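# Move one bottle from the cabinet onto the bench

## Task

Take exactly one of the three bottles out of the cabinet and set it upright on the bench, leaving the other two inside the cabinet.

## Robot and tools

ROBOT AND FRAME. Two arms, left_arm and right_arm, each ride a carriage on one shared floor track: left_rail (always the +y carriage) carries left_arm, right_rail carries right_arm. The scene frame is fixed to the table: table top at z = 0, +z up, +x the direction the arms face, +y toward their left. The track lies along y at x = 0 (y = 0 at its middle); the table starts at x = 0.17 m. Each arm base sits at x = 0, y = its carriage position_m, z = 0.04 m. Each arm has six joints, always in this order: shoulder pan, shoulder lift, elbow, wrist 1, wrist 2, wrist 3. A gripper's fingers point along its own +z and close along its own y. end_effector_position is the spot between the pads when shut; fingertips extend about 33 mm past it (9 mm when wide open).

THE ROW. Every arm command is a row of 18 numbers, each in [-1, 1], one row covering both arms: left_arm's 6 joint values, then its gripper position, force_limit, speed; then the same 9 for right_arm. Joint values are offsets, not poses: they are measured from the Joint targets shown when the call begins (not from the previous row), scaled so 1.0 = 2.222 rad. Sending 0 for all six keeps or re-takes an arm's current targets. Stated joint ranges (rad): pan, lift, wrist 1-3 -6.283 to 6.283; elbow -3.142 to 3.142; asking more than 0.010 rad beyond a limit gets the call refused. Gripper numbers are absolute: position +1 = fully open (140 mm), about -0.8 = pads touching, -1 = close until blocked. force_limit from -1 (about 14 N) to +1 (about 58 N); speed from -1 (about 30 mm/s) to +1 (about 250 mm/s); both start at +1. A 0 is a real command, so to leave a gripper alone resend its previous three numbers.

TOOLS.
- execute_actions: actions is a list holding one action (or empty to just look). An action may hold rows (1 to 15, each applied for one 1/30 s step), steps (1 to 450, default 15, at least one per row), until (stop conditions on left_rail/right_rail fields, e.g. {"left_rail": {"position_status": ["!=", "moving"]}}, or {"all": {"status": "ended"}} / {"any": ...}), and rail commands. After the last row the arm keeps heading to that row's target, so give distant targets more steps. cameras picks images: cam_high, cam_low, cam_front, cam_side, cam_left_wrist, cam_right_wrist, or ["all"].
- move: target is one 18-number row or a list of up to 15 rows; all offsets count from the same starting Joint targets. speed in rad/s for the joint with most to travel, 0.01 to 3.14, default 0.5 (one value or one per target). blend in rad rounds corners of a list. stop_force (3 to 120 N, both arms) ends an arm's path when its wrist senses that much push; use a low speed for contact and omit it when backing away from a contact. zero (default true) re-zeros before the move. blocking=false returns early; then use wait or stop before new rows. The result adds a move: line (done, off_target, moving, held, fault).
- wait: seconds 0 to 10, robot holds last commands.
- stop: brakes a running move (not carriages).
- zoom_image: camera plus region [x0, y0, x1, y1] in pixels, at most 504 by 504, from its latest image.
- zero_wrist_force: arm = left_arm or right_arm.
- finished_scene: scene = this scene's number; only call when the bottle stands on the bench and stays.

CARRIAGES. Command with {"left_rail": {"position_m": x}} (absolute metres; left_rail -0.8 to 1.5, right_rail -1.5 to 0.8), plus optional speed_m_s (0.01 to 1) and acceleration_factor (0.1 to 1); {"stop": true} brakes. Then run an action with until position_status != moving. Keep the carriages at least 0.78 m apart. Let a drive finish before aiming the gripper at a scene point. Statuses: moving, done, stopped, contact_stop, time_out, stopped_with_arm, stopped_for_other_arm, stopped_for_other_carriage; position_answer taken or not_taken (resend once standing).

RESULTS. Joint positions/velocities: per arm, rail (m) then six joints (rad). Joint targets: the angles currently commanded, the base for your next offsets. Joint torques: whole drive output, not pure contact. End-effector position (m), quaternion wxyz, velocities, all in the scene frame, possibly a few cm off. Wrist force/torque in the gripper's own axes. object_status: 0 moving, 1 blocked while opening, 2 blocked while closing (a grip), 3 reached target or pads met. position_measured counts: 3 open, about 139 = 60 mm, 230 pads met. Wrist depth: 7x7 grid of distances (mm) per wrist camera. Notes such as joint command not followed or joint sent to its limit mean a check altered a command.

CAUTIONS. Grip bottles with the outer quarter of the pads; near the palm the fingers fold and grip poorly. Close firmly enough and confirm status 2 before lifting. Never drop, toss or knock anything; anything ending off the table, on the track or metal strip fails the task, and the two remaining bottles must not be pulled out. Avoid hitting cabinet or table: about 150 N or wrist torques over 24.3 N m stop an arm for 10 s. Keep the arms from touching each other. Avoid long outstretched holds that overheat motors. Arms lag commands by about 0.2 s; large moves may need several calls.

Each tool is called after "Emit:" as a command line: name --argument value for each argument, lists and objects as JSON in quotes; but a table of rows of numbers goes row by row, as --pt "numbers of a row", without its own name.

## Session

Emit:
execute_actions --actions '[]'

Scene clock: 0.00 s.
left_arm: end_effector_position=(+0.3456, +0.9818, +0.5800) position_measured=3 object_status=3 end_effector_quat_wxyz=(+0.000, +0.000, +1.000, +0.000) | right_arm: end_effector_position=(+0.3456, -1.0336, +0.5800) position_measured=3 object_status=3 end_effector_quat_wxyz=(+0.000, +0.000, +1.000, +0.000)
Joint positions: left_arm=[0.955 -0.316 -1.725 0.971 -0.816 -1.571 -0.316] | right_arm=[-1.061 -0.316 -1.725 0.971 -0.816 -1.571 -0.316]
Joint velocities: within noise
Joint torques (N m): no reading
Wrist force (N): no reading
Wrist torque (N m): no reading
Wrist force, peak (N): no reading
Wrist depth (mm): cam_left_wrist=[631 631 644 618 611 610 585 / 668 664 664 652 637 654 - / - - 697 690 699 - 690 / 745 124 740 732 701 - 127 / - 111 791 797 769 788 109 / - 861 1681 1708 1750 825 812 / - 1750 1764 1824 1809 1750 1736] | cam_right_wrist=[666 658 657 607 655 641 662 / 651 708 683 - 631 683 - / - 769 713 786 - 704 - / - 129 754 - 744 145 727 / - 797 - - 854 154 109 / 864 - - - - - - / 1930 1947 1805 1897 1835 1881 -]
Joint targets: left_arm=[0.955 -0.316 -1.725 0.971 -0.816 -1.571 -0.316] | right_arm=[-1.061 -0.316 -1.725 0.971 -0.816 -1.571 -0.316]
Tool commands: left_gripper/position=+1.0 left_gripper/force_limit=+1.0 left_gripper/speed=+1.0 right_gripper/position=+1.0 right_gripper/force_limit=+1.0 right_gripper/speed=+1.0
left_rail: position_m=0.955 position_status=done
right_rail: position_m=-1.061 position_status=done

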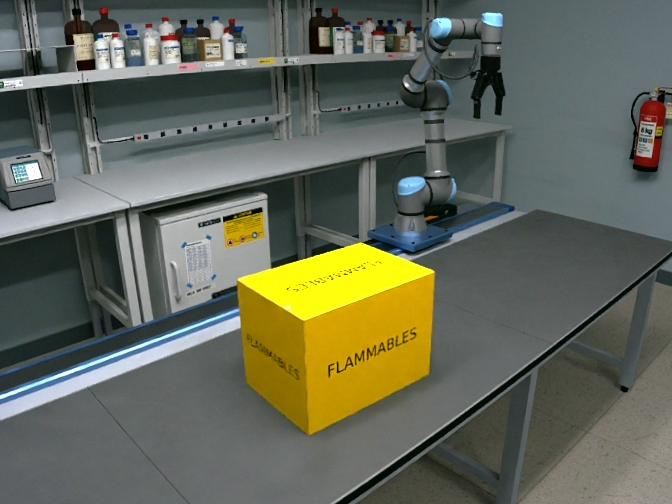

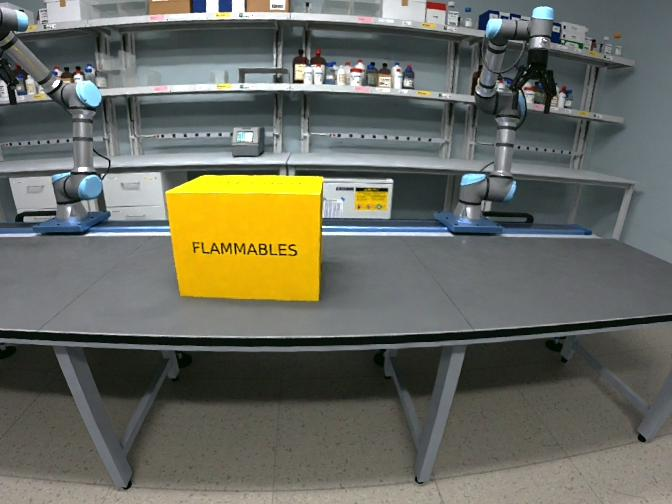

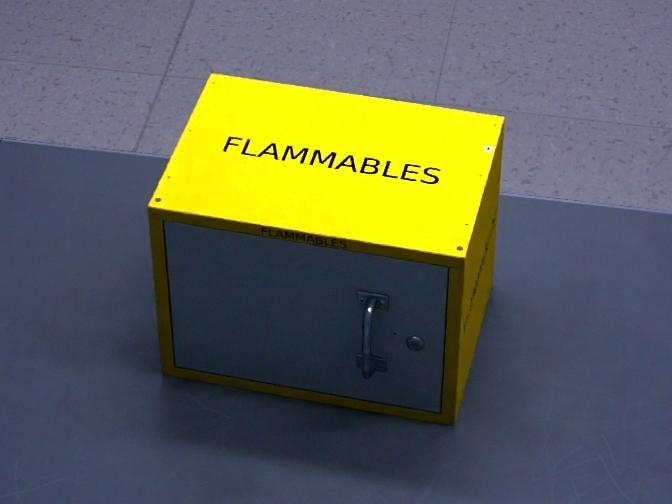

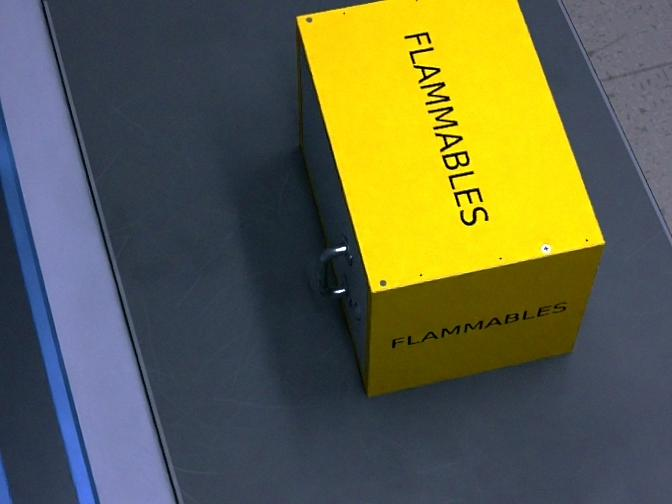

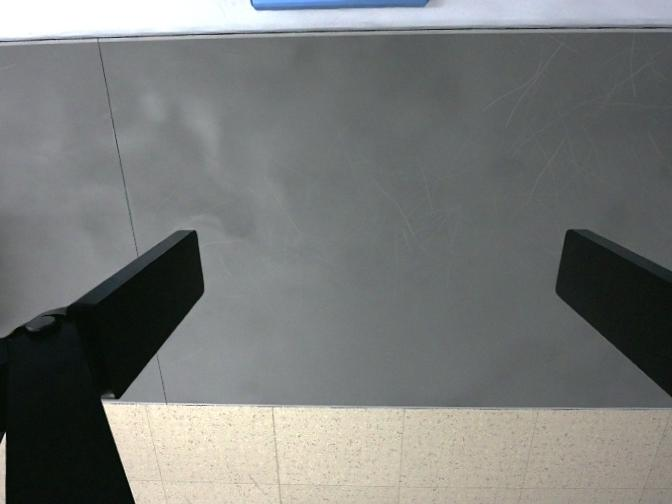

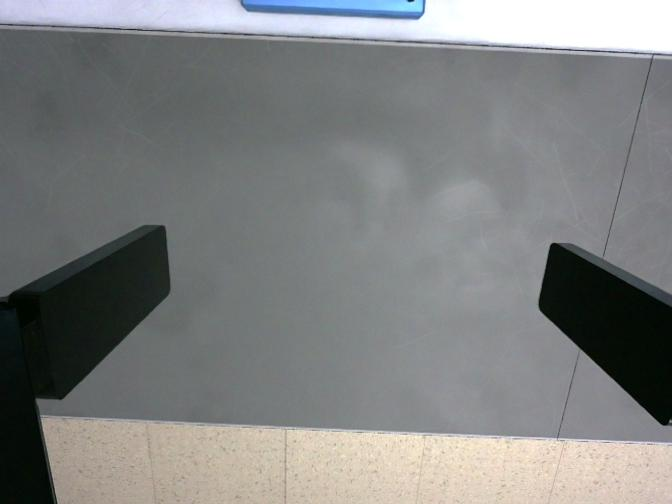

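Emit:
execute_actions --actions '[{"right_rail":{"position_m":-0.33,"speed_m_s":0.6,"acceleration_factor":0.6},"steps":1}]'

Emit:
move --pt "0 0 0 0 0 0 1 1 1 0.071 -0.16 0.26 0.344 0.707 0.071 1 1 1" --speed 1.0

Emit:
move --pt "0 0 0 0 0 0 1 1 1 0.0712 -0.1591 0.2571 0.3446 0.707 0.0712 1 1 1" --speed 1.0 --cameras '["cam_right_wrist","cam_side","cam_front","cam_high"]'

Scene clock: 4.03 s.
left_arm: end_effector_position=(+0.3456, +0.9818, +0.5800) position_measured=3 object_status=3 end_effector_quat_wxyz=(+0.000, +0.000, +1.000, +0.000) | right_arm: end_effector_position=(+0.3456, -0.3028, +0.5800) position_measured=3 object_status=3 end_effector_quat_wxyz=(+0.000, +0.000, +1.000, +0.000)
Joint positions: left_arm=[0.955 -0.316 -1.725 0.971 -0.816 -1.571 -0.316] | right_arm=[-0.33 -0.316 -1.725 0.971 -0.816 -1.571 -0.316]
Joint torques (N m): left_arm=[-0.45 -12.06 -19.43 -2.77 -0.06 -0.08] | right_arm=[0.76 -14.23 -21.58 -2.47 -0.28 0.04]
Wrist force (N): left_arm=[0.2 0.0 0.0] | right_arm=[-0.1 0.1 0.0]
Wrist torque (N m): left_arm=[0.01 -0.06 0.00] | right_arm=[0.01 0.01 0.00]
Wrist force, peak (N): left_arm=[0.5 0.1 0.0] | right_arm=[-0.2 -1.4 0.1]
Wrist depth (mm): cam_left_wrist=[642 635 620 626 620 611 605 / 675 662 654 654 656 654 642 / 683 713 - 701 706 675 - / - 128 - 681 - - 134 / - 111 - - - 783 108 / - 864 818 1668 1681 1681 1668 / - 1872 1809 1809 1750 1736 1736] | cam_right_wrist=[664 631 664 660 660 649 649 / 704 - - 739 - - 746 / 727 711 - - 739 697 718 / 761 132 - - 556 145 751 / - 791 - - 464 455 108 / - - 910 - 500 517 108 / 1981 1722 1930 1897 1722 528 512]
Joint targets: left_arm=[0.955 -0.316 -1.725 0.971 -0.816 -1.571 -0.316] | right_arm=[-0.330 -0.316 -1.725 0.971 -0.816 -1.571 -0.316]
Tool commands: left_gripper/position=+1.0 left_gripper/force_limit=+1.0 left_gripper/speed=+1.0 right_gripper/position=+1.0 right_gripper/force_limit=+1.0 right_gripper/speed=+1.0
left_rail: position_m=0.955 position_status=done
right_rail: position_m=-0.330 speed_m_s=0.60 position_status=done

Scene clock: 6.47 s.
left_arm: end_effector_position=(+0.3456, +0.9818, +0.5800) position_measured=3 object_status=3 end_effector_quat_wxyz=(+0.000, +0.000, +1.000, +0.000) | right_arm: end_effector_position=(+0.2531, +0.0797, +0.6894) position_measured=3 object_status=3 end_effector_quat_wxyz=(-0.232, +0.335, +0.623, +0.668)
Joint positions: left_arm=[0.955 -0.316 -1.725 0.971 -0.816 -1.571 -0.316] | right_arm=[-0.33 -0.158 -2.081 1.548 -0.052 0 -0.158]
Joint torques (N m): left_arm=[-0.51 -12.33 -20.01 -2.7 -0.14 -0.08] | right_arm=[10.01 -9.53 -11.34 0.85 2.6 1.47]
Wrist force (N): left_arm=[0.1 0.0 -0.1] | right_arm=[-0.9 -1.5 0.5]
Wrist torque (N m): left_arm=[0.01 -0.02 0.00] | right_arm=[0.02 0.52 -0.37]
Wrist force, peak (N): left_arm=[0.3 -0.3 -0.3] | right_arm=[-1.0 -1.8 0.5]
Wrist depth (mm): cam_left_wrist=[637 635 654 622 606 626 606 / 633 652 662 652 656 642 - / - 713 740 701 675 670 668 / - 128 750 - - 730 120 / - 111 818 732 - 755 109 / - 104 1722 1656 1736 1736 1695 / - 1855 1809 1824 1764 1764 1750] | cam_right_wrist=[- 949 871 851 2907 - - / 2985 3245 3153 1022 - - - / 949 1071 3245 3554 2946 3153 3392 / 953 133 - - 3731 4478 3998 / - 116 - 3611 3731 4305 108 / - - - 3554 - - - / - - - 2764 4763 4390 -]
Joint targets: left_arm=[0.955 -0.316 -1.725 0.971 -0.816 -1.571 -0.316] | right_arm=[-0.330 -0.158 -2.081 1.548 -0.052 0.000 -0.158]
left_rail: position_m=0.955 position_status=done
right_rail: position_m=-0.330 speed_m_s=0.60 position_status=done
move: done

Scene clock: 8.90 s.
left_arm: end_effector_position=(+0.3456, +0.9818, +0.5800) position_measured=3 object_status=3 end_effector_quat_wxyz=(+0.000, +0.000, +1.000, +0.000) | right_arm: end_effector_position=(+0.2979, -0.1967, +0.3874) position_measured=3 object_status=3 end_effector_quat_wxyz=(+0.000, +0.833, +0.000, +0.553)
Joint positions: left_arm=[0.955 -0.316 -1.725 0.971 -0.816 -1.571 -0.316] | right_arm=[-0.33 0 -2.434 2.119 0.714 1.571 0]
Joint torques (N m): left_arm=[-0.45 -12.22 -20.03 -2.68 -0.04 -0.09] | right_arm=[7.04 0.08 -14.16 1.4 1.65 1.5]
Wrist force (N): left_arm=[0.3 0.2 0.0] | right_arm=[-0.9 -1.2 0.0]
Wrist torque (N m): left_arm=[0.04 -0.06 0.00] | right_arm=[-0.04 0.32 -0.22]
Wrist force, peak (N): left_arm=[0.4 -0.2 0.0] | right_arm=[-2.9 -0.6 -0.4]
Wrist depth (mm): cam_left_wrist=[633 613 622 608 642 615 606 / 668 681 688 654 644 654 618 / - 679 692 690 - 677 677 / 758 124 753 - - - 135 / - 111 - 800 889 - 108 / - 857 2219 1957 834 1435 1583 / - 1809 1824 1794 1764 1779 1736] | cam_right_wrist=[4478 4478 4569 - - - - / 3498 450 489 3611 3611 3860 3860 / 351 355 356 386 2515 2665 2907 / - 132 333 328 - 811 835 / - 117 376 399 603 - 108 / - - 441 450 - - - / - 459 479 465 449 471 474]
Joint targets: left_arm=[0.955 -0.316 -1.725 0.971 -0.816 -1.571 -0.316] | right_arm=[-0.330 0.000 -2.434 2.119 0.714 1.571 0.000]
left_rail: position_m=0.955 position_status=done
right_rail: position_m=-0.330 speed_m_s=0.60 position_status=done
move: done
Images, in order (width x height): cam_high 672x504, cam_front 672x504, cam_side 672x504, cam_right_wrist 672x504.

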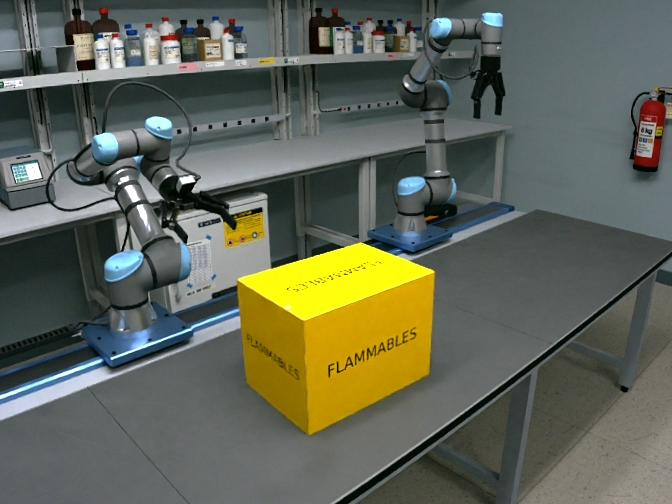

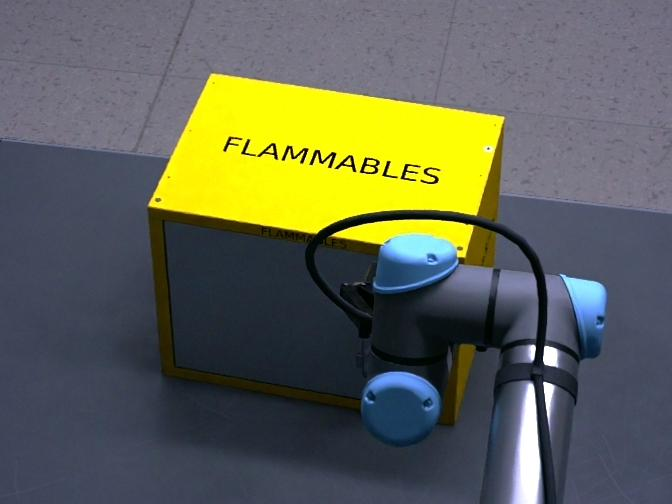

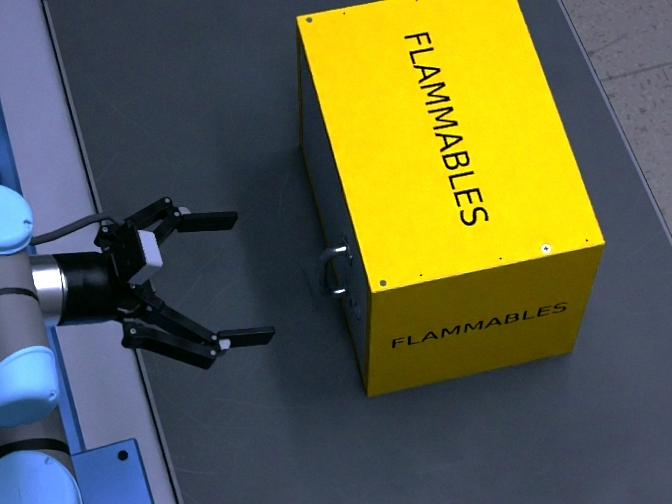

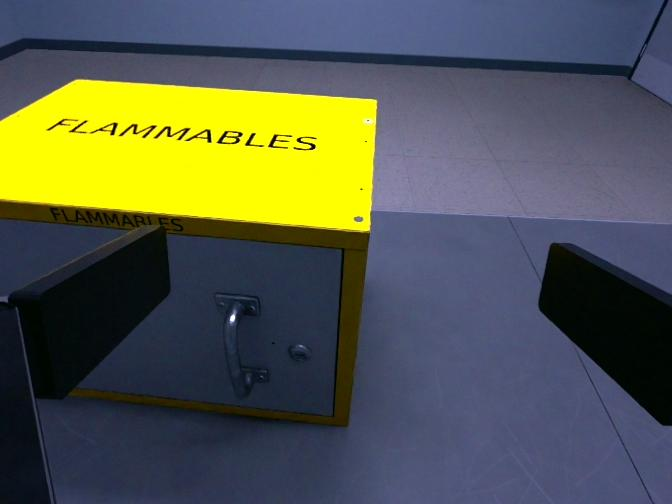

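Emit:
execute_actions --actions '[{"right_rail":{"position_m":-0.253,"speed_m_s":0.3,"acceleration_factor":0.4},"steps":60,"until":{"right_rail":{"position_status":["!=","moving"]}}}]'

Emit:
move --target '[0,0,0,0,0,0,1,1,1,0,0.0843,0.1445,-0.1383,0,0,0.3,-1,-1]' --cameras '["cam_right_wrist","cam_side","cam_front"]'

Scene clock: 11.83 s.
left_arm: end_effector_position=(+0.3456, +0.9818, +0.5800) position_measured=3 object_status=3 end_effector_quat_wxyz=(+0.000, +0.000, +1.000, +0.000) | right_arm: end_effector_position=(+0.2978, -0.1198, +0.3873) position_measured=3 object_status=3 end_effector_quat_wxyz=(+0.000, +0.833, +0.000, +0.553)
Joint positions: left_arm=[0.955 -0.316 -1.725 0.971 -0.816 -1.571 -0.316] | right_arm=[-0.253 0 -2.434 2.119 0.714 1.571 0]
Joint torques (N m): left_arm=[0.12 -13.01 -19.34 -2.74 0.03 -0.2] | right_arm=[5.81 0.51 -14.86 0.77 0.37 1.64]
Wrist force (N): left_arm=[0.2 -0.1 0.2] | right_arm=[-1.1 -1.3 0.3]
Wrist torque (N m): left_arm=[-0.02 -0.05 0.00] | right_arm=[-0.08 0.36 -0.23]
Wrist force, peak (N): left_arm=[0.5 -0.1 0.0] | right_arm=[-0.9 -2.1 0.0]
Wrist depth (mm): cam_left_wrist=[639 633 622 618 622 610 610 / - 666 688 611 - 617 635 / - 715 786 692 - 690 747 / - 125 732 722 683 708 120 / - 104 - - - 783 108 / - 847 1681 1708 1809 1708 828 / - 1888 1794 1764 1736 1779 1779] | cam_right_wrist=[4478 4664 - - - - 4664 / 3341 475 488 504 3498 3860 3860 / 350 339 361 382 389 2634 2907 / 345 142 341 336 319 820 - / - 416 410 369 375 - 109 / - 505 - - - 534 108 / - 470 463 498 482 464 -]
Joint targets: left_arm=[0.955 -0.316 -1.725 0.971 -0.816 -1.571 -0.316] | right_arm=[-0.253 0.000 -2.434 2.119 0.714 1.571 0.000]
Tool commands: left_gripper/position=+1.0 left_gripper/force_limit=+1.0 left_gripper/speed=+1.0 right_gripper/position=+1.0 right_gripper/force_limit=+1.0 right_gripper/speed=+1.0
left_rail: position_m=0.955 position_status=done
right_rail: position_m=-0.253 speed_m_s=0.30 position_status=done

Scene clock: 13.90 s.
left_arm: end_effector_position=(+0.3456, +0.9818, +0.5800) position_measured=3 object_status=3 end_effector_quat_wxyz=(+0.000, +0.000, +1.000, +0.000) | right_arm: end_effector_position=(+0.3193, -0.1198, +0.2005) position_measured=91 object_status=0 end_effector_quat_wxyz=(+0.000, +0.885, +0.000, +0.466)
Joint positions: left_arm=[0.955 -0.316 -1.725 0.971 -0.816 -1.571 -0.316] | right_arm=[-0.253 0 -2.247 2.441 0.407 1.571 0]
Joint torques (N m): left_arm=[-0.06 -12.28 -19.91 -2.73 -0.05 -0.15] | right_arm=[-0.18 17.32 -13.19 -2.39 -1.12 1.38]
Wrist force (N): left_arm=[0.1 -0.2 -0.1] | right_arm=[-1.1 -1.3 0.0]
Wrist torque (N m): left_arm=[-0.04 -0.02 0.00] | right_arm=[-0.12 0.30 -0.22]
Wrist force, peak (N): left_arm=[0.4 0.0 -0.1] | right_arm=[-2.9 -1.4 1.3]
Wrist depth (mm): cam_left_wrist=[637 641 633 618 615 617 611 / 679 666 620 658 652 681 642 / 708 713 692 699 666 685 642 / - 129 - - 710 - 119 / - 111 720 769 740 761 108 / - 861 1444 1695 - 1764 - / - 1824 1905 1809 1764 1809 1750] | cam_right_wrist=[218 214 207 201 196 198 2634 / 261 248 242 233 236 229 610 / 306 297 286 266 264 504 - / 359 342 138 326 299 132 - / - 85 348 364 - 112 87 / - 65 316 - 335 - - / - - 286 286 - - -]
Joint targets: left_arm=[0.955 -0.316 -1.725 0.971 -0.816 -1.571 -0.316] | right_arm=[-0.253 0.000 -2.247 2.441 0.407 1.571 0.000]
left_rail: position_m=0.955 position_status=done
right_rail: position_m=-0.253 speed_m_s=0.30 position_status=done
move: done
Images, in order (width x height): cam_front 672x504, cam_side 672x504, cam_right_wrist 672x504.

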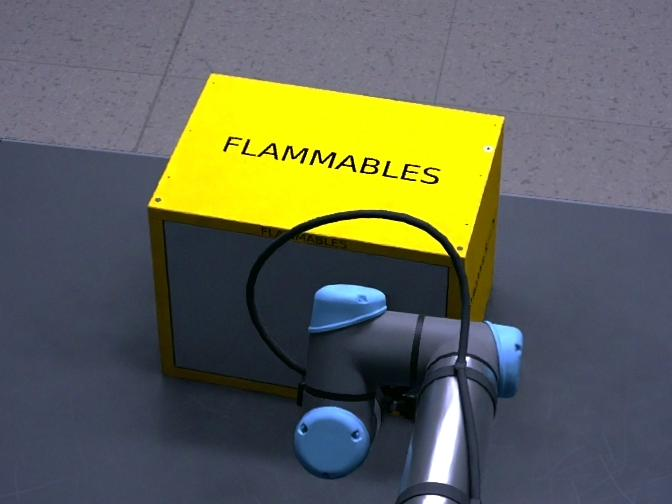

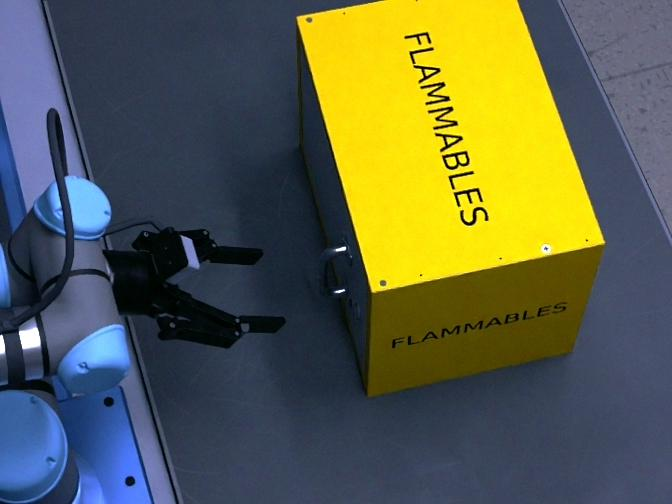

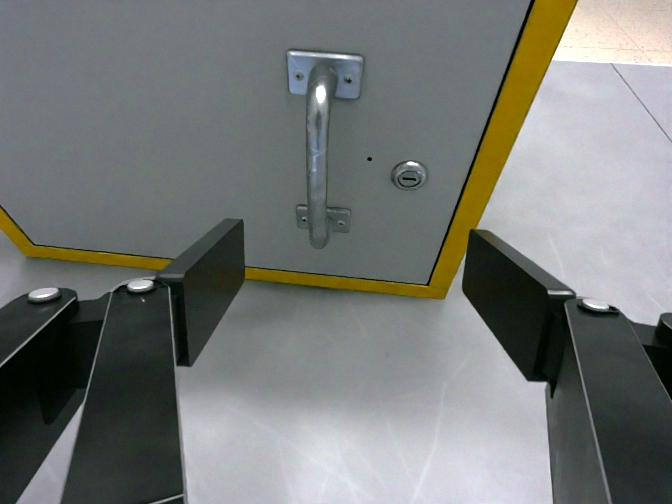

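Emit:
execute_actions --actions '[{"right_rail":{"position_m":-0.237},"steps":60,"until":{"right_rail":{"position_status":["!=","moving"]}}}]'

Emit:
move --target '[0,0,0,0,0,0,1,1,1,0,0.0522,-0.0059,-0.0462,0,0,0,-1,-1]' --speed 0.25 --stop_force 10 --cameras '["cam_right_wrist","cam_side","cam_front"]'

Scene clock: 14.80 s.
left_arm: end_effector_position=(+0.3456, +0.9818, +0.5800) position_measured=3 object_status=3 end_effector_quat_wxyz=(+0.000, +0.000, +1.000, +0.000) | right_arm: end_effector_position=(+0.3193, -0.1038, +0.2005) position_measured=91 object_status=3 end_effector_quat_wxyz=(+0.000, +0.885, +0.000, +0.466)
Joint positions: left_arm=[0.955 -0.316 -1.725 0.971 -0.816 -1.571 -0.316] | right_arm=[-0.237 0 -2.247 2.441 0.407 1.571 0]
Joint torques (N m): left_arm=[-0.43 -12.99 -20.5 -2.52 -0.14 -0.16] | right_arm=[-2.25 15.49 -14.71 -1.93 -0.69 1.25]
Wrist force (N): left_arm=[0.2 -0.1 0.1] | right_arm=[-1.1 -1.4 0.1]
Wrist torque (N m): left_arm=[-0.01 -0.03 0.00] | right_arm=[-0.14 0.27 -0.22]
Wrist force, peak (N): left_arm=[0.4 -0.1 -0.2] | right_arm=[-1.0 -2.0 0.1]
Wrist depth (mm): cam_left_wrist=[639 635 631 626 620 606 608 / 648 639 658 658 - 650 637 / 715 650 766 681 668 679 681 / 745 125 761 800 715 699 697 / - 111 783 763 783 - 109 / - 847 1993 831 828 1631 1668 / - 1824 1824 1809 1779 1794 1736] | cam_right_wrist=[219 214 211 203 199 194 2460 / 257 249 243 230 230 220 - / 307 299 288 267 265 258 - / 366 343 141 341 316 295 - / - 85 355 - 356 112 376 / - - 322 327 322 - - / - - - 283 289 - -]
Joint targets: left_arm=[0.955 -0.316 -1.725 0.971 -0.816 -1.571 -0.316] | right_arm=[-0.237 0.000 -2.247 2.441 0.407 1.571 0.000]
Tool commands: left_gripper/position=+1.0 left_gripper/force_limit=+1.0 left_gripper/speed=+1.0 right_gripper/position=+0.3 right_gripper/force_limit=-1.0 right_gripper/speed=-1.0
left_rail: position_m=0.955 position_status=done
right_rail: position_m=-0.237 speed_m_s=0.30 position_status=done

Scene clock: 16.43 s.
left_arm: end_effector_position=(+0.3456, +0.9818, +0.5800) position_measured=3 object_status=3 end_effector_quat_wxyz=(+0.000, +0.000, +1.000, +0.000) | right_arm: end_effector_position=(+0.3496, -0.1038, +0.1899) position_measured=129 object_status=3 end_effector_quat_wxyz=(+0.000, +0.885, +0.000, +0.466)
Joint positions: left_arm=[0.955 -0.316 -1.725 0.971 -0.816 -1.571 -0.316] | right_arm=[-0.237 0 -2.131 2.427 0.304 1.571 0]
Joint torques (N m): left_arm=[-1.27 -12.54 -20.19 -2.82 -0.12 -0.33] | right_arm=[-6.99 13.09 -36.38 -2.5 -0.85 1.23]
Wrist force (N): left_arm=[0.3 -0.1 0.0] | right_arm=[-0.9 -1.1 0.2]
Wrist torque (N m): left_arm=[-0.01 -0.07 0.00] | right_arm=[-0.09 0.24 -0.21]
Wrist force, peak (N): left_arm=[0.4 -0.2 -0.3] | right_arm=[-1.4 -1.3 -0.5]
Wrist depth (mm): cam_left_wrist=[639 637 613 618 620 610 613 / 670 650 666 - 641 644 629 / 706 - - 699 697 670 - / - 128 727 681 715 720 120 / - 104 800 788 797 783 109 / - 104 861 1583 834 1643 1668 / - 1840 1736 1824 1764 1764 1794] | cam_right_wrist=[188 182 188 175 169 165 171 / 218 210 209 192 196 192 - / 263 256 237 225 222 225 469 / 327 305 135 287 173 261 405 / - 90 111 333 328 109 91 / - 66 310 - 310 - 90 / - - 271 278 - - -]
Joint targets: left_arm=[0.955 -0.316 -1.725 0.971 -0.816 -1.571 -0.316] | right_arm=[-0.237 0.000 -2.131 2.427 0.304 1.571 0.000]
left_rail: position_m=0.955 position_status=done
right_rail: position_m=-0.237 speed_m_s=0.30 position_status=done
move: done
Images, in order (width x height): cam_front 672x504, cam_side 672x504, cam_right_wrist 672x504.

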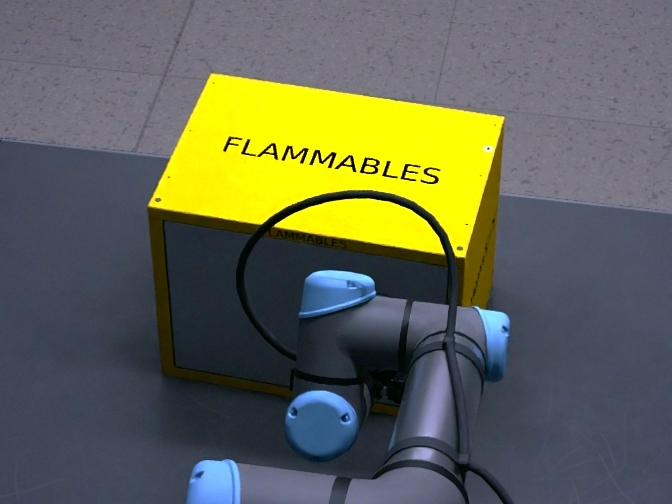

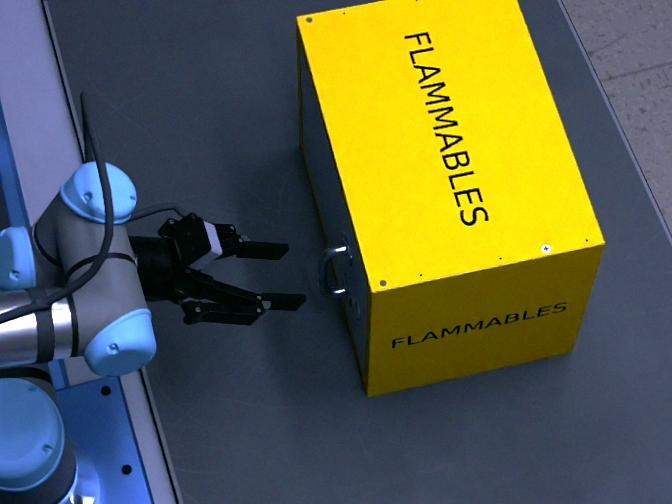

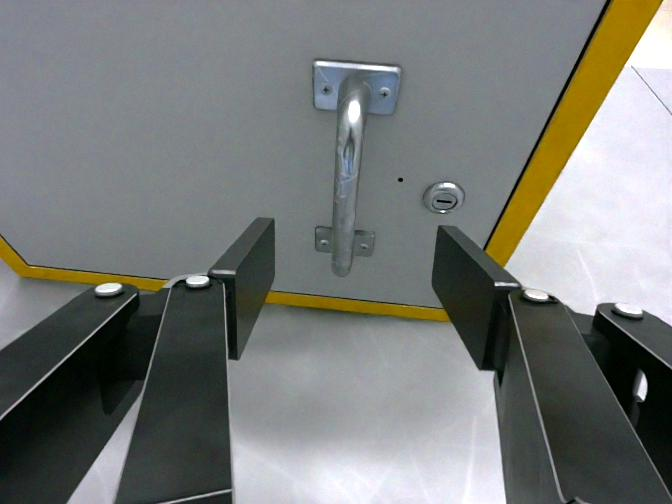

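Emit:
execute_actions --actions '[{"right_rail":{"position_m":-0.233},"steps":60,"until":{"right_rail":{"position_status":["!=","moving"]}}}]'

Emit:
move --target '[0,0,0,0,0,0,1,1,1,0,0.0443,-0.0110,-0.0333,0,0,0,-1,-1]' --speed 0.15 --stop_force 8 --cameras '["cam_right_wrist","cam_side"]'

Scene clock: 17.10 s.
left_arm: end_effector_position=(+0.3456, +0.9818, +0.5800) position_measured=3 object_status=3 end_effector_quat_wxyz=(+0.000, +0.000, +1.000, +0.000) | right_arm: end_effector_position=(+0.3496, -0.0998, +0.1899) position_measured=129 object_status=3 end_effector_quat_wxyz=(+0.000, +0.885, +0.000, +0.466)
Joint positions: left_arm=[0.955 -0.316 -1.725 0.971 -0.816 -1.571 -0.316] | right_arm=[-0.233 0 -2.131 2.427 0.304 1.571 0]
Joint torques (N m): left_arm=[0.21 -12.47 -20.04 -2.84 -0.06 -0.23] | right_arm=[-6.71 13.25 -36.9 -2.03 -1.01 1.02]
Wrist force (N): left_arm=[-0.2 0.0 -0.2] | right_arm=[-0.9 -1.1 -0.1]
Wrist torque (N m): left_arm=[0.00 0.04 0.00] | right_arm=[-0.08 0.26 -0.21]
Wrist force, peak (N): left_arm=[0.3 -0.2 0.3] | right_arm=[-1.2 -1.6 0.1]
Wrist depth (mm): cam_left_wrist=[633 637 622 624 624 591 601 / - 662 648 656 646 - 650 / - 720 692 694 - 660 668 / - 128 763 745 - 703 118 / - 104 - - - - 109 / - 1708 1631 1425 1905 1643 1560 / - 1809 1824 1794 1779 1764 1779] | cam_right_wrist=[187 183 179 175 169 166 161 / 218 211 207 197 196 191 193 / 261 255 248 230 228 218 490 / - 305 151 283 155 248 - / - 90 111 340 134 109 91 / - 66 311 301 - - 90 / - - - 282 284 - -]
Joint targets: left_arm=[0.955 -0.316 -1.725 0.971 -0.816 -1.571 -0.316] | right_arm=[-0.233 0.000 -2.131 2.427 0.304 1.571 0.000]
Tool commands: left_gripper/position=+1.0 left_gripper/force_limit=+1.0 left_gripper/speed=+1.0 right_gripper/position=+0.0 right_gripper/force_limit=-1.0 right_gripper/speed=-1.0
left_rail: position_m=0.955 position_status=done
right_rail: position_m=-0.233 speed_m_s=0.30 position_status=done

Scene clock: 18.87 s.
left_arm: end_effector_position=(+0.3456, +0.9818, +0.5800) position_measured=3 object_status=3 end_effector_quat_wxyz=(+0.000, +0.000, +1.000, +0.000) | right_arm: end_effector_position=(+0.3766, -0.0998, +0.1829) position_measured=129 object_status=3 end_effector_quat_wxyz=(+0.000, +0.885, +0.000, +0.466)
Joint positions: left_arm=[0.955 -0.316 -1.725 0.971 -0.816 -1.571 -0.316] | right_arm=[-0.233 0 -2.033 2.403 0.23 1.571 0]
Joint torques (N m): left_arm=[-0.41 -12.51 -19.91 -2.75 -0.02 -0.36] | right_arm=[-6.16 9.93 -36.8 -2.14 -1.04 1.18]
Wrist force (N): left_arm=[0.1 0.4 0.1] | right_arm=[-1.1 -1.0 -0.2]
Wrist torque (N m): left_arm=[0.09 -0.04 0.00] | right_arm=[-0.04 0.26 -0.22]
Wrist force, peak (N): left_arm=[0.1 0.4 0.1] | right_arm=[-1.1 -1.3 -0.5]
Wrist depth (mm): cam_left_wrist=[631 635 629 626 622 615 605 / 673 673 660 658 635 639 637 / 713 730 692 675 - - 654 / - 128 735 - 742 730 135 / - 111 - 788 777 769 109 / - 861 1722 1779 788 825 815 / - 1840 1794 1809 1764 2090 1764] | cam_right_wrist=[158 156 151 151 145 142 140 / 186 181 172 163 166 159 157 / 223 218 210 193 197 190 192 / 280 261 152 240 219 223 416 / - 90 113 322 278 109 90 / - 66 305 301 307 - 90 / - - - - - - -]
Joint targets: left_arm=[0.955 -0.316 -1.725 0.971 -0.816 -1.571 -0.316] | right_arm=[-0.233 0.000 -2.033 2.403 0.230 1.571 0.000]
left_rail: position_m=0.955 position_status=done
right_rail: position_m=-0.233 speed_m_s=0.30 position_status=done
move: done
Images, in order (width x height): cam_side 672x504, cam_right_wrist 672x504.

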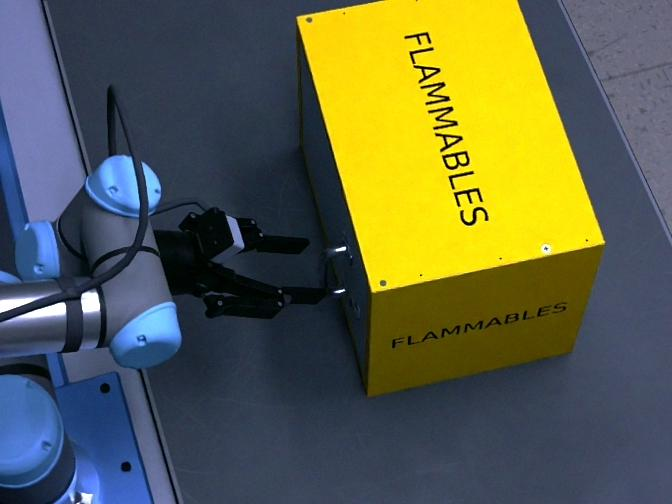

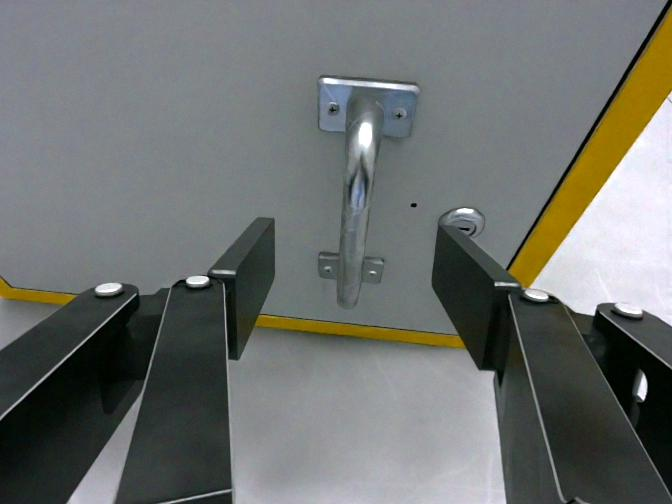

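Emit:
move --target '[0,0,0,0,0,0,1,1,1,0,0.0234,-0.0082,-0.0152,0,0,0,-1,-1]' --speed 0.12 --stop_force 8 --cameras '["cam_right_wrist","cam_side"]'

Emit:
move --target '[0,0,0,0,0,0,1,1,1,0,0,0,0,0,0,-1,-0.3,-1]' --cameras '["cam_right_wrist","cam_side"]'

Scene clock: 20.57 s.
left_arm: end_effector_position=(+0.3456, +0.9818, +0.5800) position_measured=3 object_status=3 end_effector_quat_wxyz=(+0.000, +0.000, +1.000, +0.000) | right_arm: end_effector_position=(+0.3916, -0.0998, +0.1800) position_measured=129 object_status=3 end_effector_quat_wxyz=(+0.000, +0.885, +0.000, +0.466)
Joint positions: left_arm=[0.955 -0.316 -1.725 0.971 -0.816 -1.571 -0.316] | right_arm=[-0.233 0 -1.981 2.385 0.196 1.571 0]
Joint torques (N m): left_arm=[-0.19 -12 -19.67 -2.66 -0.22 -0.33] | right_arm=[-6.87 8.52 -35.63 -2.3 -1.15 1.16]
Wrist force (N): left_arm=[-0.1 0.1 0.0] | right_arm=[-0.9 -1.3 -0.3]
Wrist torque (N m): left_arm=[0.02 0.02 0.00] | right_arm=[-0.10 0.24 -0.22]
Wrist force, peak (N): left_arm=[0.4 -0.2 0.2] | right_arm=[-1.3 -1.1 -0.6]
Wrist depth (mm): cam_left_wrist=[626 635 627 618 618 611 613 / - 652 654 666 641 642 629 / - 697 699 - 697 658 677 / - 139 737 708 771 725 127 / - 104 - - 794 - 109 / - 1722 1631 854 825 1516 1643 / - 1794 1840 1824 1736 1779 1764] | cam_right_wrist=[143 142 136 133 131 127 124 / 171 164 158 149 147 147 143 / 200 195 191 172 178 172 166 / 252 232 135 209 197 196 389 / - 90 103 283 249 109 90 / - 65 - 301 - - 90 / - - - 272 - - -]
Joint targets: left_arm=[0.955 -0.316 -1.725 0.971 -0.816 -1.571 -0.316] | right_arm=[-0.233 0.000 -1.981 2.385 0.196 1.571 0.000]
left_rail: position_m=0.955 position_status=done
right_rail: position_m=-0.233 speed_m_s=0.30 position_status=done
move: done
Images, in order (width x height): cam_side 672x504, cam_right_wrist 672x504.

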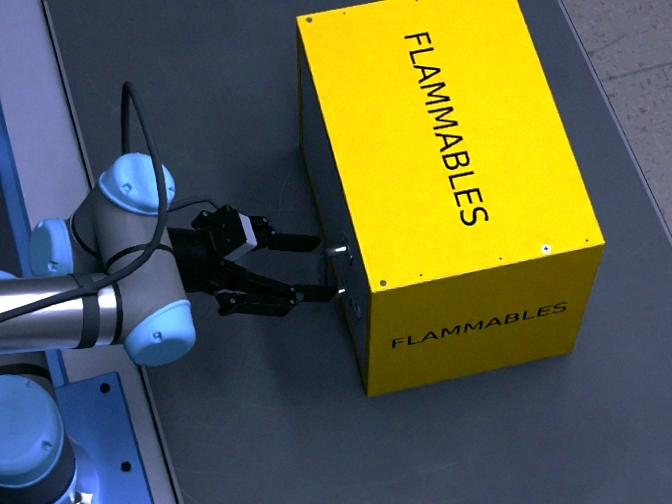

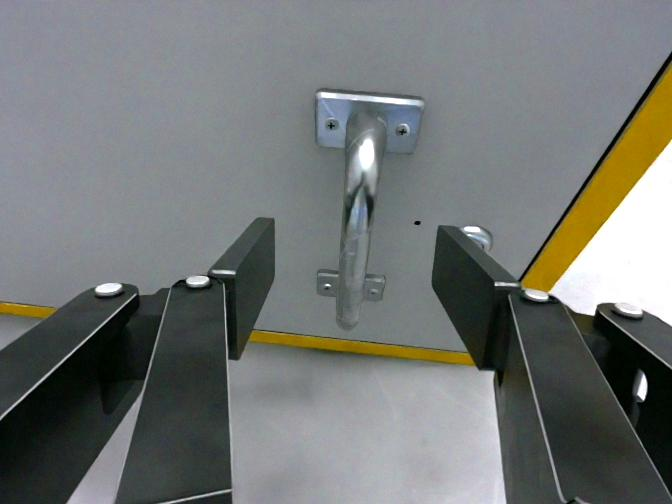

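Scene clock: 22.57 s.
left_arm: end_effector_position=(+0.3456, +0.9818, +0.5800) position_measured=3 object_status=3 end_effector_quat_wxyz=(+0.000, +0.000, +1.000, +0.000) | right_arm: end_effector_position=(+0.3916, -0.0997, +0.1800) position_measured=213 object_status=0 end_effector_quat_wxyz=(+0.000, +0.885, +0.000, +0.466)
Joint positions: left_arm=[0.955 -0.316 -1.725 0.971 -0.816 -1.571 -0.316] | right_arm=[-0.233 0 -1.981 2.385 0.196 1.571 0]
Joint torques (N m): left_arm=[-0.63 -12.7 -19.88 -2.81 -0.02 -0.41] | right_arm=[-6.26 7.48 -35.94 -2.43 1.8 0.85]
Wrist force (N): left_arm=[0.1 -0.2 -0.2] | right_arm=[-1.1 -5.6 -2.6]
Wrist torque (N m): left_arm=[-0.04 -0.03 -0.01] | right_arm=[0.12 0.27 0.00]
Wrist force, peak (N): left_arm=[0.4 0.2 0.0] | right_arm=[-1.1 -6.2 -1.4]
Wrist depth (mm): cam_left_wrist=[639 641 629 620 620 629 613 / - 694 681 670 710 - - / - 753 701 690 - 701 - / - 139 732 753 750 685 119 / - 111 800 - - - 109 / - 1764 1656 - 1583 1975 1736 / - 1809 1840 1794 1794 1794 1750] | cam_right_wrist=[143 142 136 133 132 127 124 / 168 163 160 148 148 147 142 / 199 195 188 177 178 172 173 / 262 234 230 142 204 208 393 / 309 75 86 - 84 92 343 / - - - - - - - / - - - - - - -]
Joint targets: left_arm=[0.955 -0.316 -1.725 0.971 -0.816 -1.571 -0.316] | right_arm=[-0.233 0.000 -1.981 2.385 0.196 1.571 0.000]
left_rail: position_m=0.955 position_status=done
right_rail: position_m=-0.233 speed_m_s=0.30 position_status=done
move: done
Images, in order (width x height): cam_side 672x504, cam_right_wrist 672x504.

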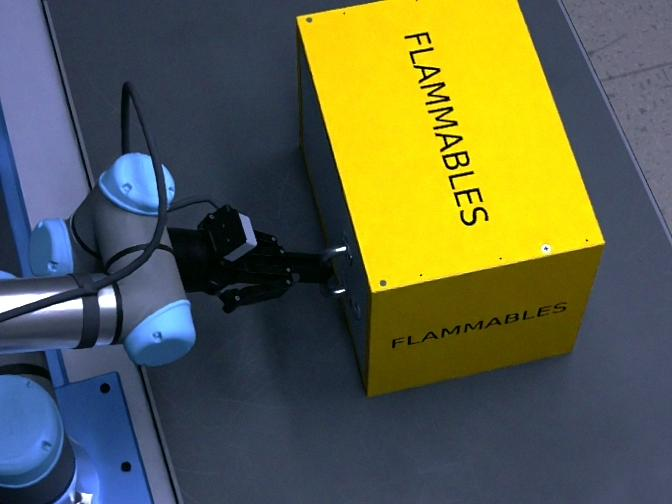

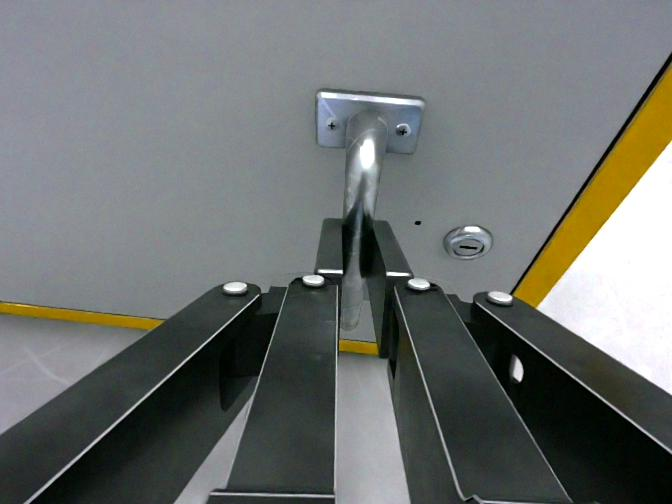

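Emit:
move --target '[0,0,0,0,0,0,1,1,1,0.0160,-0.0570,0.0270,0.0300,0,0,-1,-0.3,-1]' --speed 0.1 --stop_force 45 --cameras '["cam_right_wrist","cam_side","cam_front"]'

Scene clock: 25.77 s.
left_arm: end_effector_position=(+0.3456, +0.9818, +0.5800) position_measured=3 object_status=3 end_effector_quat_wxyz=(+0.000, +0.000, +1.000, +0.000) | right_arm: end_effector_position=(+0.3483, -0.0873, +0.1799) position_measured=213 object_status=2 end_effector_quat_wxyz=(-0.008, +0.884, +0.016, +0.466)
Joint positions: left_arm=[0.955 -0.316 -1.725 0.971 -0.816 -1.571 -0.316] | right_arm=[-0.233 0.036 -2.107 2.445 0.263 1.571 0]
Joint torques (N m): left_arm=[-0.4 -12.86 -20.13 -2.81 -0.11 -0.45] | right_arm=[10.13 -8.82 -8.16 3.92 1.3 0.62]
Wrist force (N): left_arm=[0.0 -0.1 0.1] | right_arm=[5.1 -2.5 0.2]
Wrist torque (N m): left_arm=[-0.02 0.00 0.00] | right_arm=[0.08 0.20 0.15]
Wrist force, peak (N): left_arm=[0.5 -0.2 -0.2] | right_arm=[-12.5 8.7 5.5]
Wrist depth (mm): cam_left_wrist=[642 629 635 624 618 615 605 / 673 690 660 - - 613 641 / - 717 703 - 675 - 670 / - 139 679 722 - - 120 / - 104 854 - - 797 108 / - 878 1736 841 1668 1454 1681 / - 1824 1840 1809 1779 1736 1764] | cam_right_wrist=[171 161 148 139 129 120 114 / 221 190 175 155 146 138 128 / 263 224 205 183 174 158 147 / 327 - 274 139 196 185 - / 327 - 86 - 84 92 343 / - - - - - - - / - - - - - - -]
Joint targets: left_arm=[0.955 -0.316 -1.725 0.971 -0.816 -1.571 -0.316] | right_arm=[-0.233 0.036 -2.107 2.445 0.263 1.571 0.000]
left_rail: position_m=0.955 position_status=done
right_rail: position_m=-0.233 speed_m_s=0.30 position_status=done
move: done
Images, in order (width x height): cam_front 672x504, cam_side 672x504, cam_right_wrist 672x504.

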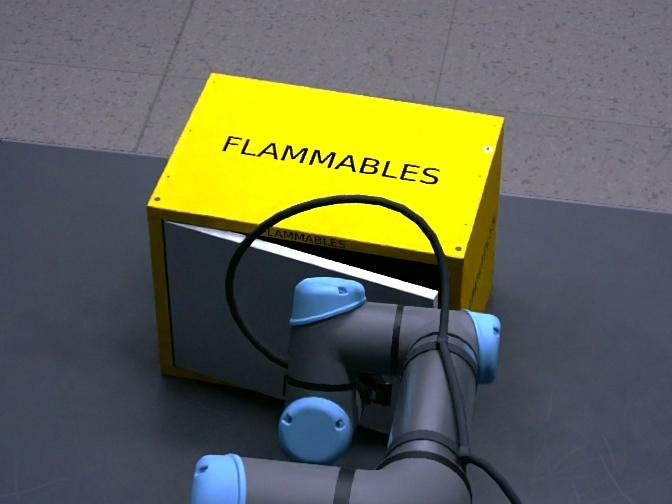

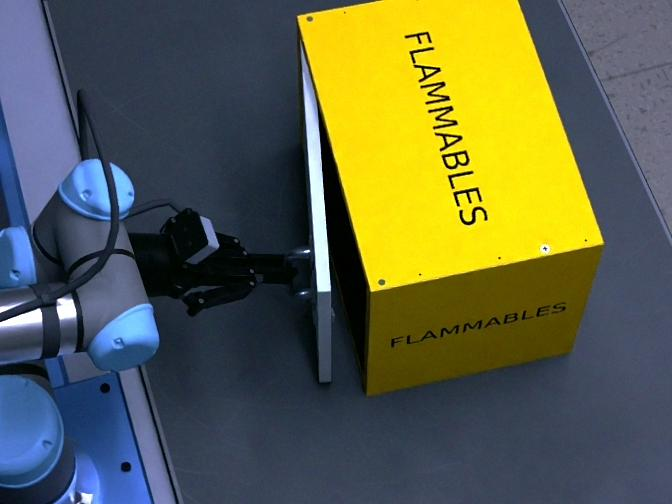

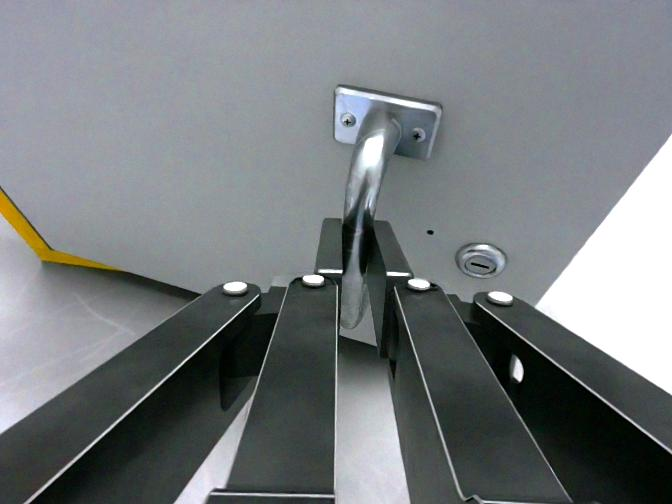

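Emit:
move --pt "0 0 0 0 0 0 1 1 1 0.0226 -0.0391 0.0148 0.0243 0 0 -1 -0.3 -1" --pt "0 0 0 0 0 0 1 1 1 0.0501 -0.0655 0.0231 0.0424 0 0 -1 -0.3 -1" --pt "0 0 0 0 0 0 1 1 1 0.1022 -0.0843 0.0284 0.0559 0 0 -1 -0.3 -1" --speed 0.12 --blend 0.02 --stop_force 45 --cameras '["cam_right_wrist","cam_side","cam_front"]'

Scene clock: 29.40 s.
left_arm: end_effector_position=(+0.3456, +0.9818, +0.5800) position_measured=3 object_status=3 end_effector_quat_wxyz=(+0.000, +0.000, +1.000, +0.000) | right_arm: end_effector_position=(+0.2573, -0.0259, +0.1799) position_measured=213 object_status=2 end_effector_quat_wxyz=(-0.061, +0.877, +0.116, +0.462)
Joint positions: left_arm=[0.955 -0.316 -1.725 0.971 -0.816 -1.571 -0.316] | right_arm=[-0.233 0.263 -2.295 2.508 0.387 1.571 0]
Joint torques (N m): left_arm=[-0.6 -12.02 -19.88 -2.62 -0.07 -0.48] | right_arm=[9.57 -3.15 -12.42 2.39 -0.57 0.62]
Wrist force (N): left_arm=[0.2 0.2 0.1] | right_arm=[0.2 3.7 -2.4]
Wrist torque (N m): left_arm=[0.05 -0.04 0.00] | right_arm=[0.29 0.41 0.30]
Wrist force, peak (N): left_arm=[0.3 -0.3 -0.1] | right_arm=[1.3 14.1 -5.7]
Wrist depth (mm): cam_left_wrist=[642 631 622 626 610 608 606 / - - 650 650 - 639 658 / - 703 703 692 688 677 668 / 761 129 - - - 717 135 / - 111 - - - - 108 / - 828 831 1722 1425 1681 1668 / - 1764 1794 1764 1764 1764 1779] | cam_right_wrist=[638 356 253 159 132 105 86 / 521 - 307 197 140 111 92 / 434 450 363 150 149 121 104 / - 368 - 142 176 139 110 / - - 87 - 83 95 117 / - - - - - 69 - / - - - - - - -]
Joint targets: left_arm=[0.955 -0.316 -1.725 0.971 -0.816 -1.571 -0.316] | right_arm=[-0.233 0.263 -2.295 2.508 0.387 1.571 0.000]
left_rail: position_m=0.955 position_status=done
right_rail: position_m=-0.233 speed_m_s=0.30 position_status=done
move: done
Images, in order (width x height): cam_front 672x504, cam_side 672x504, cam_right_wrist 672x504.

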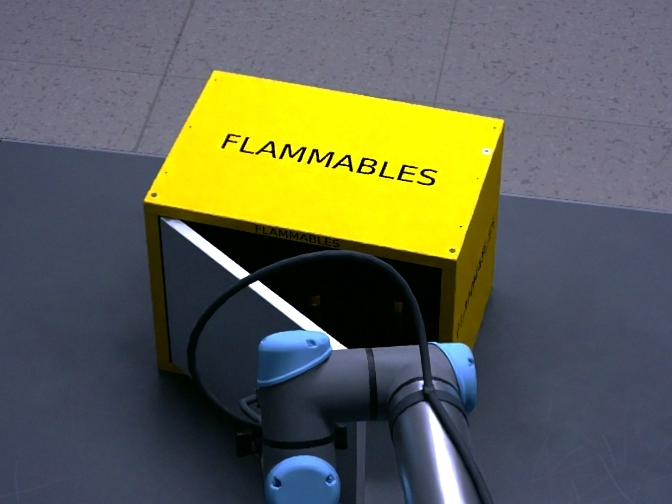

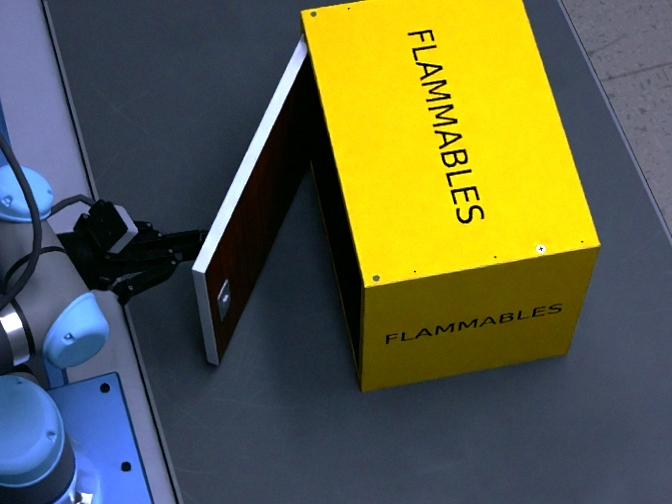

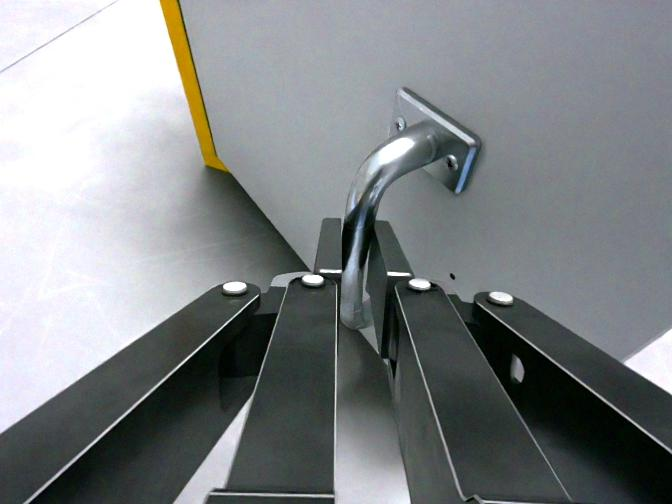

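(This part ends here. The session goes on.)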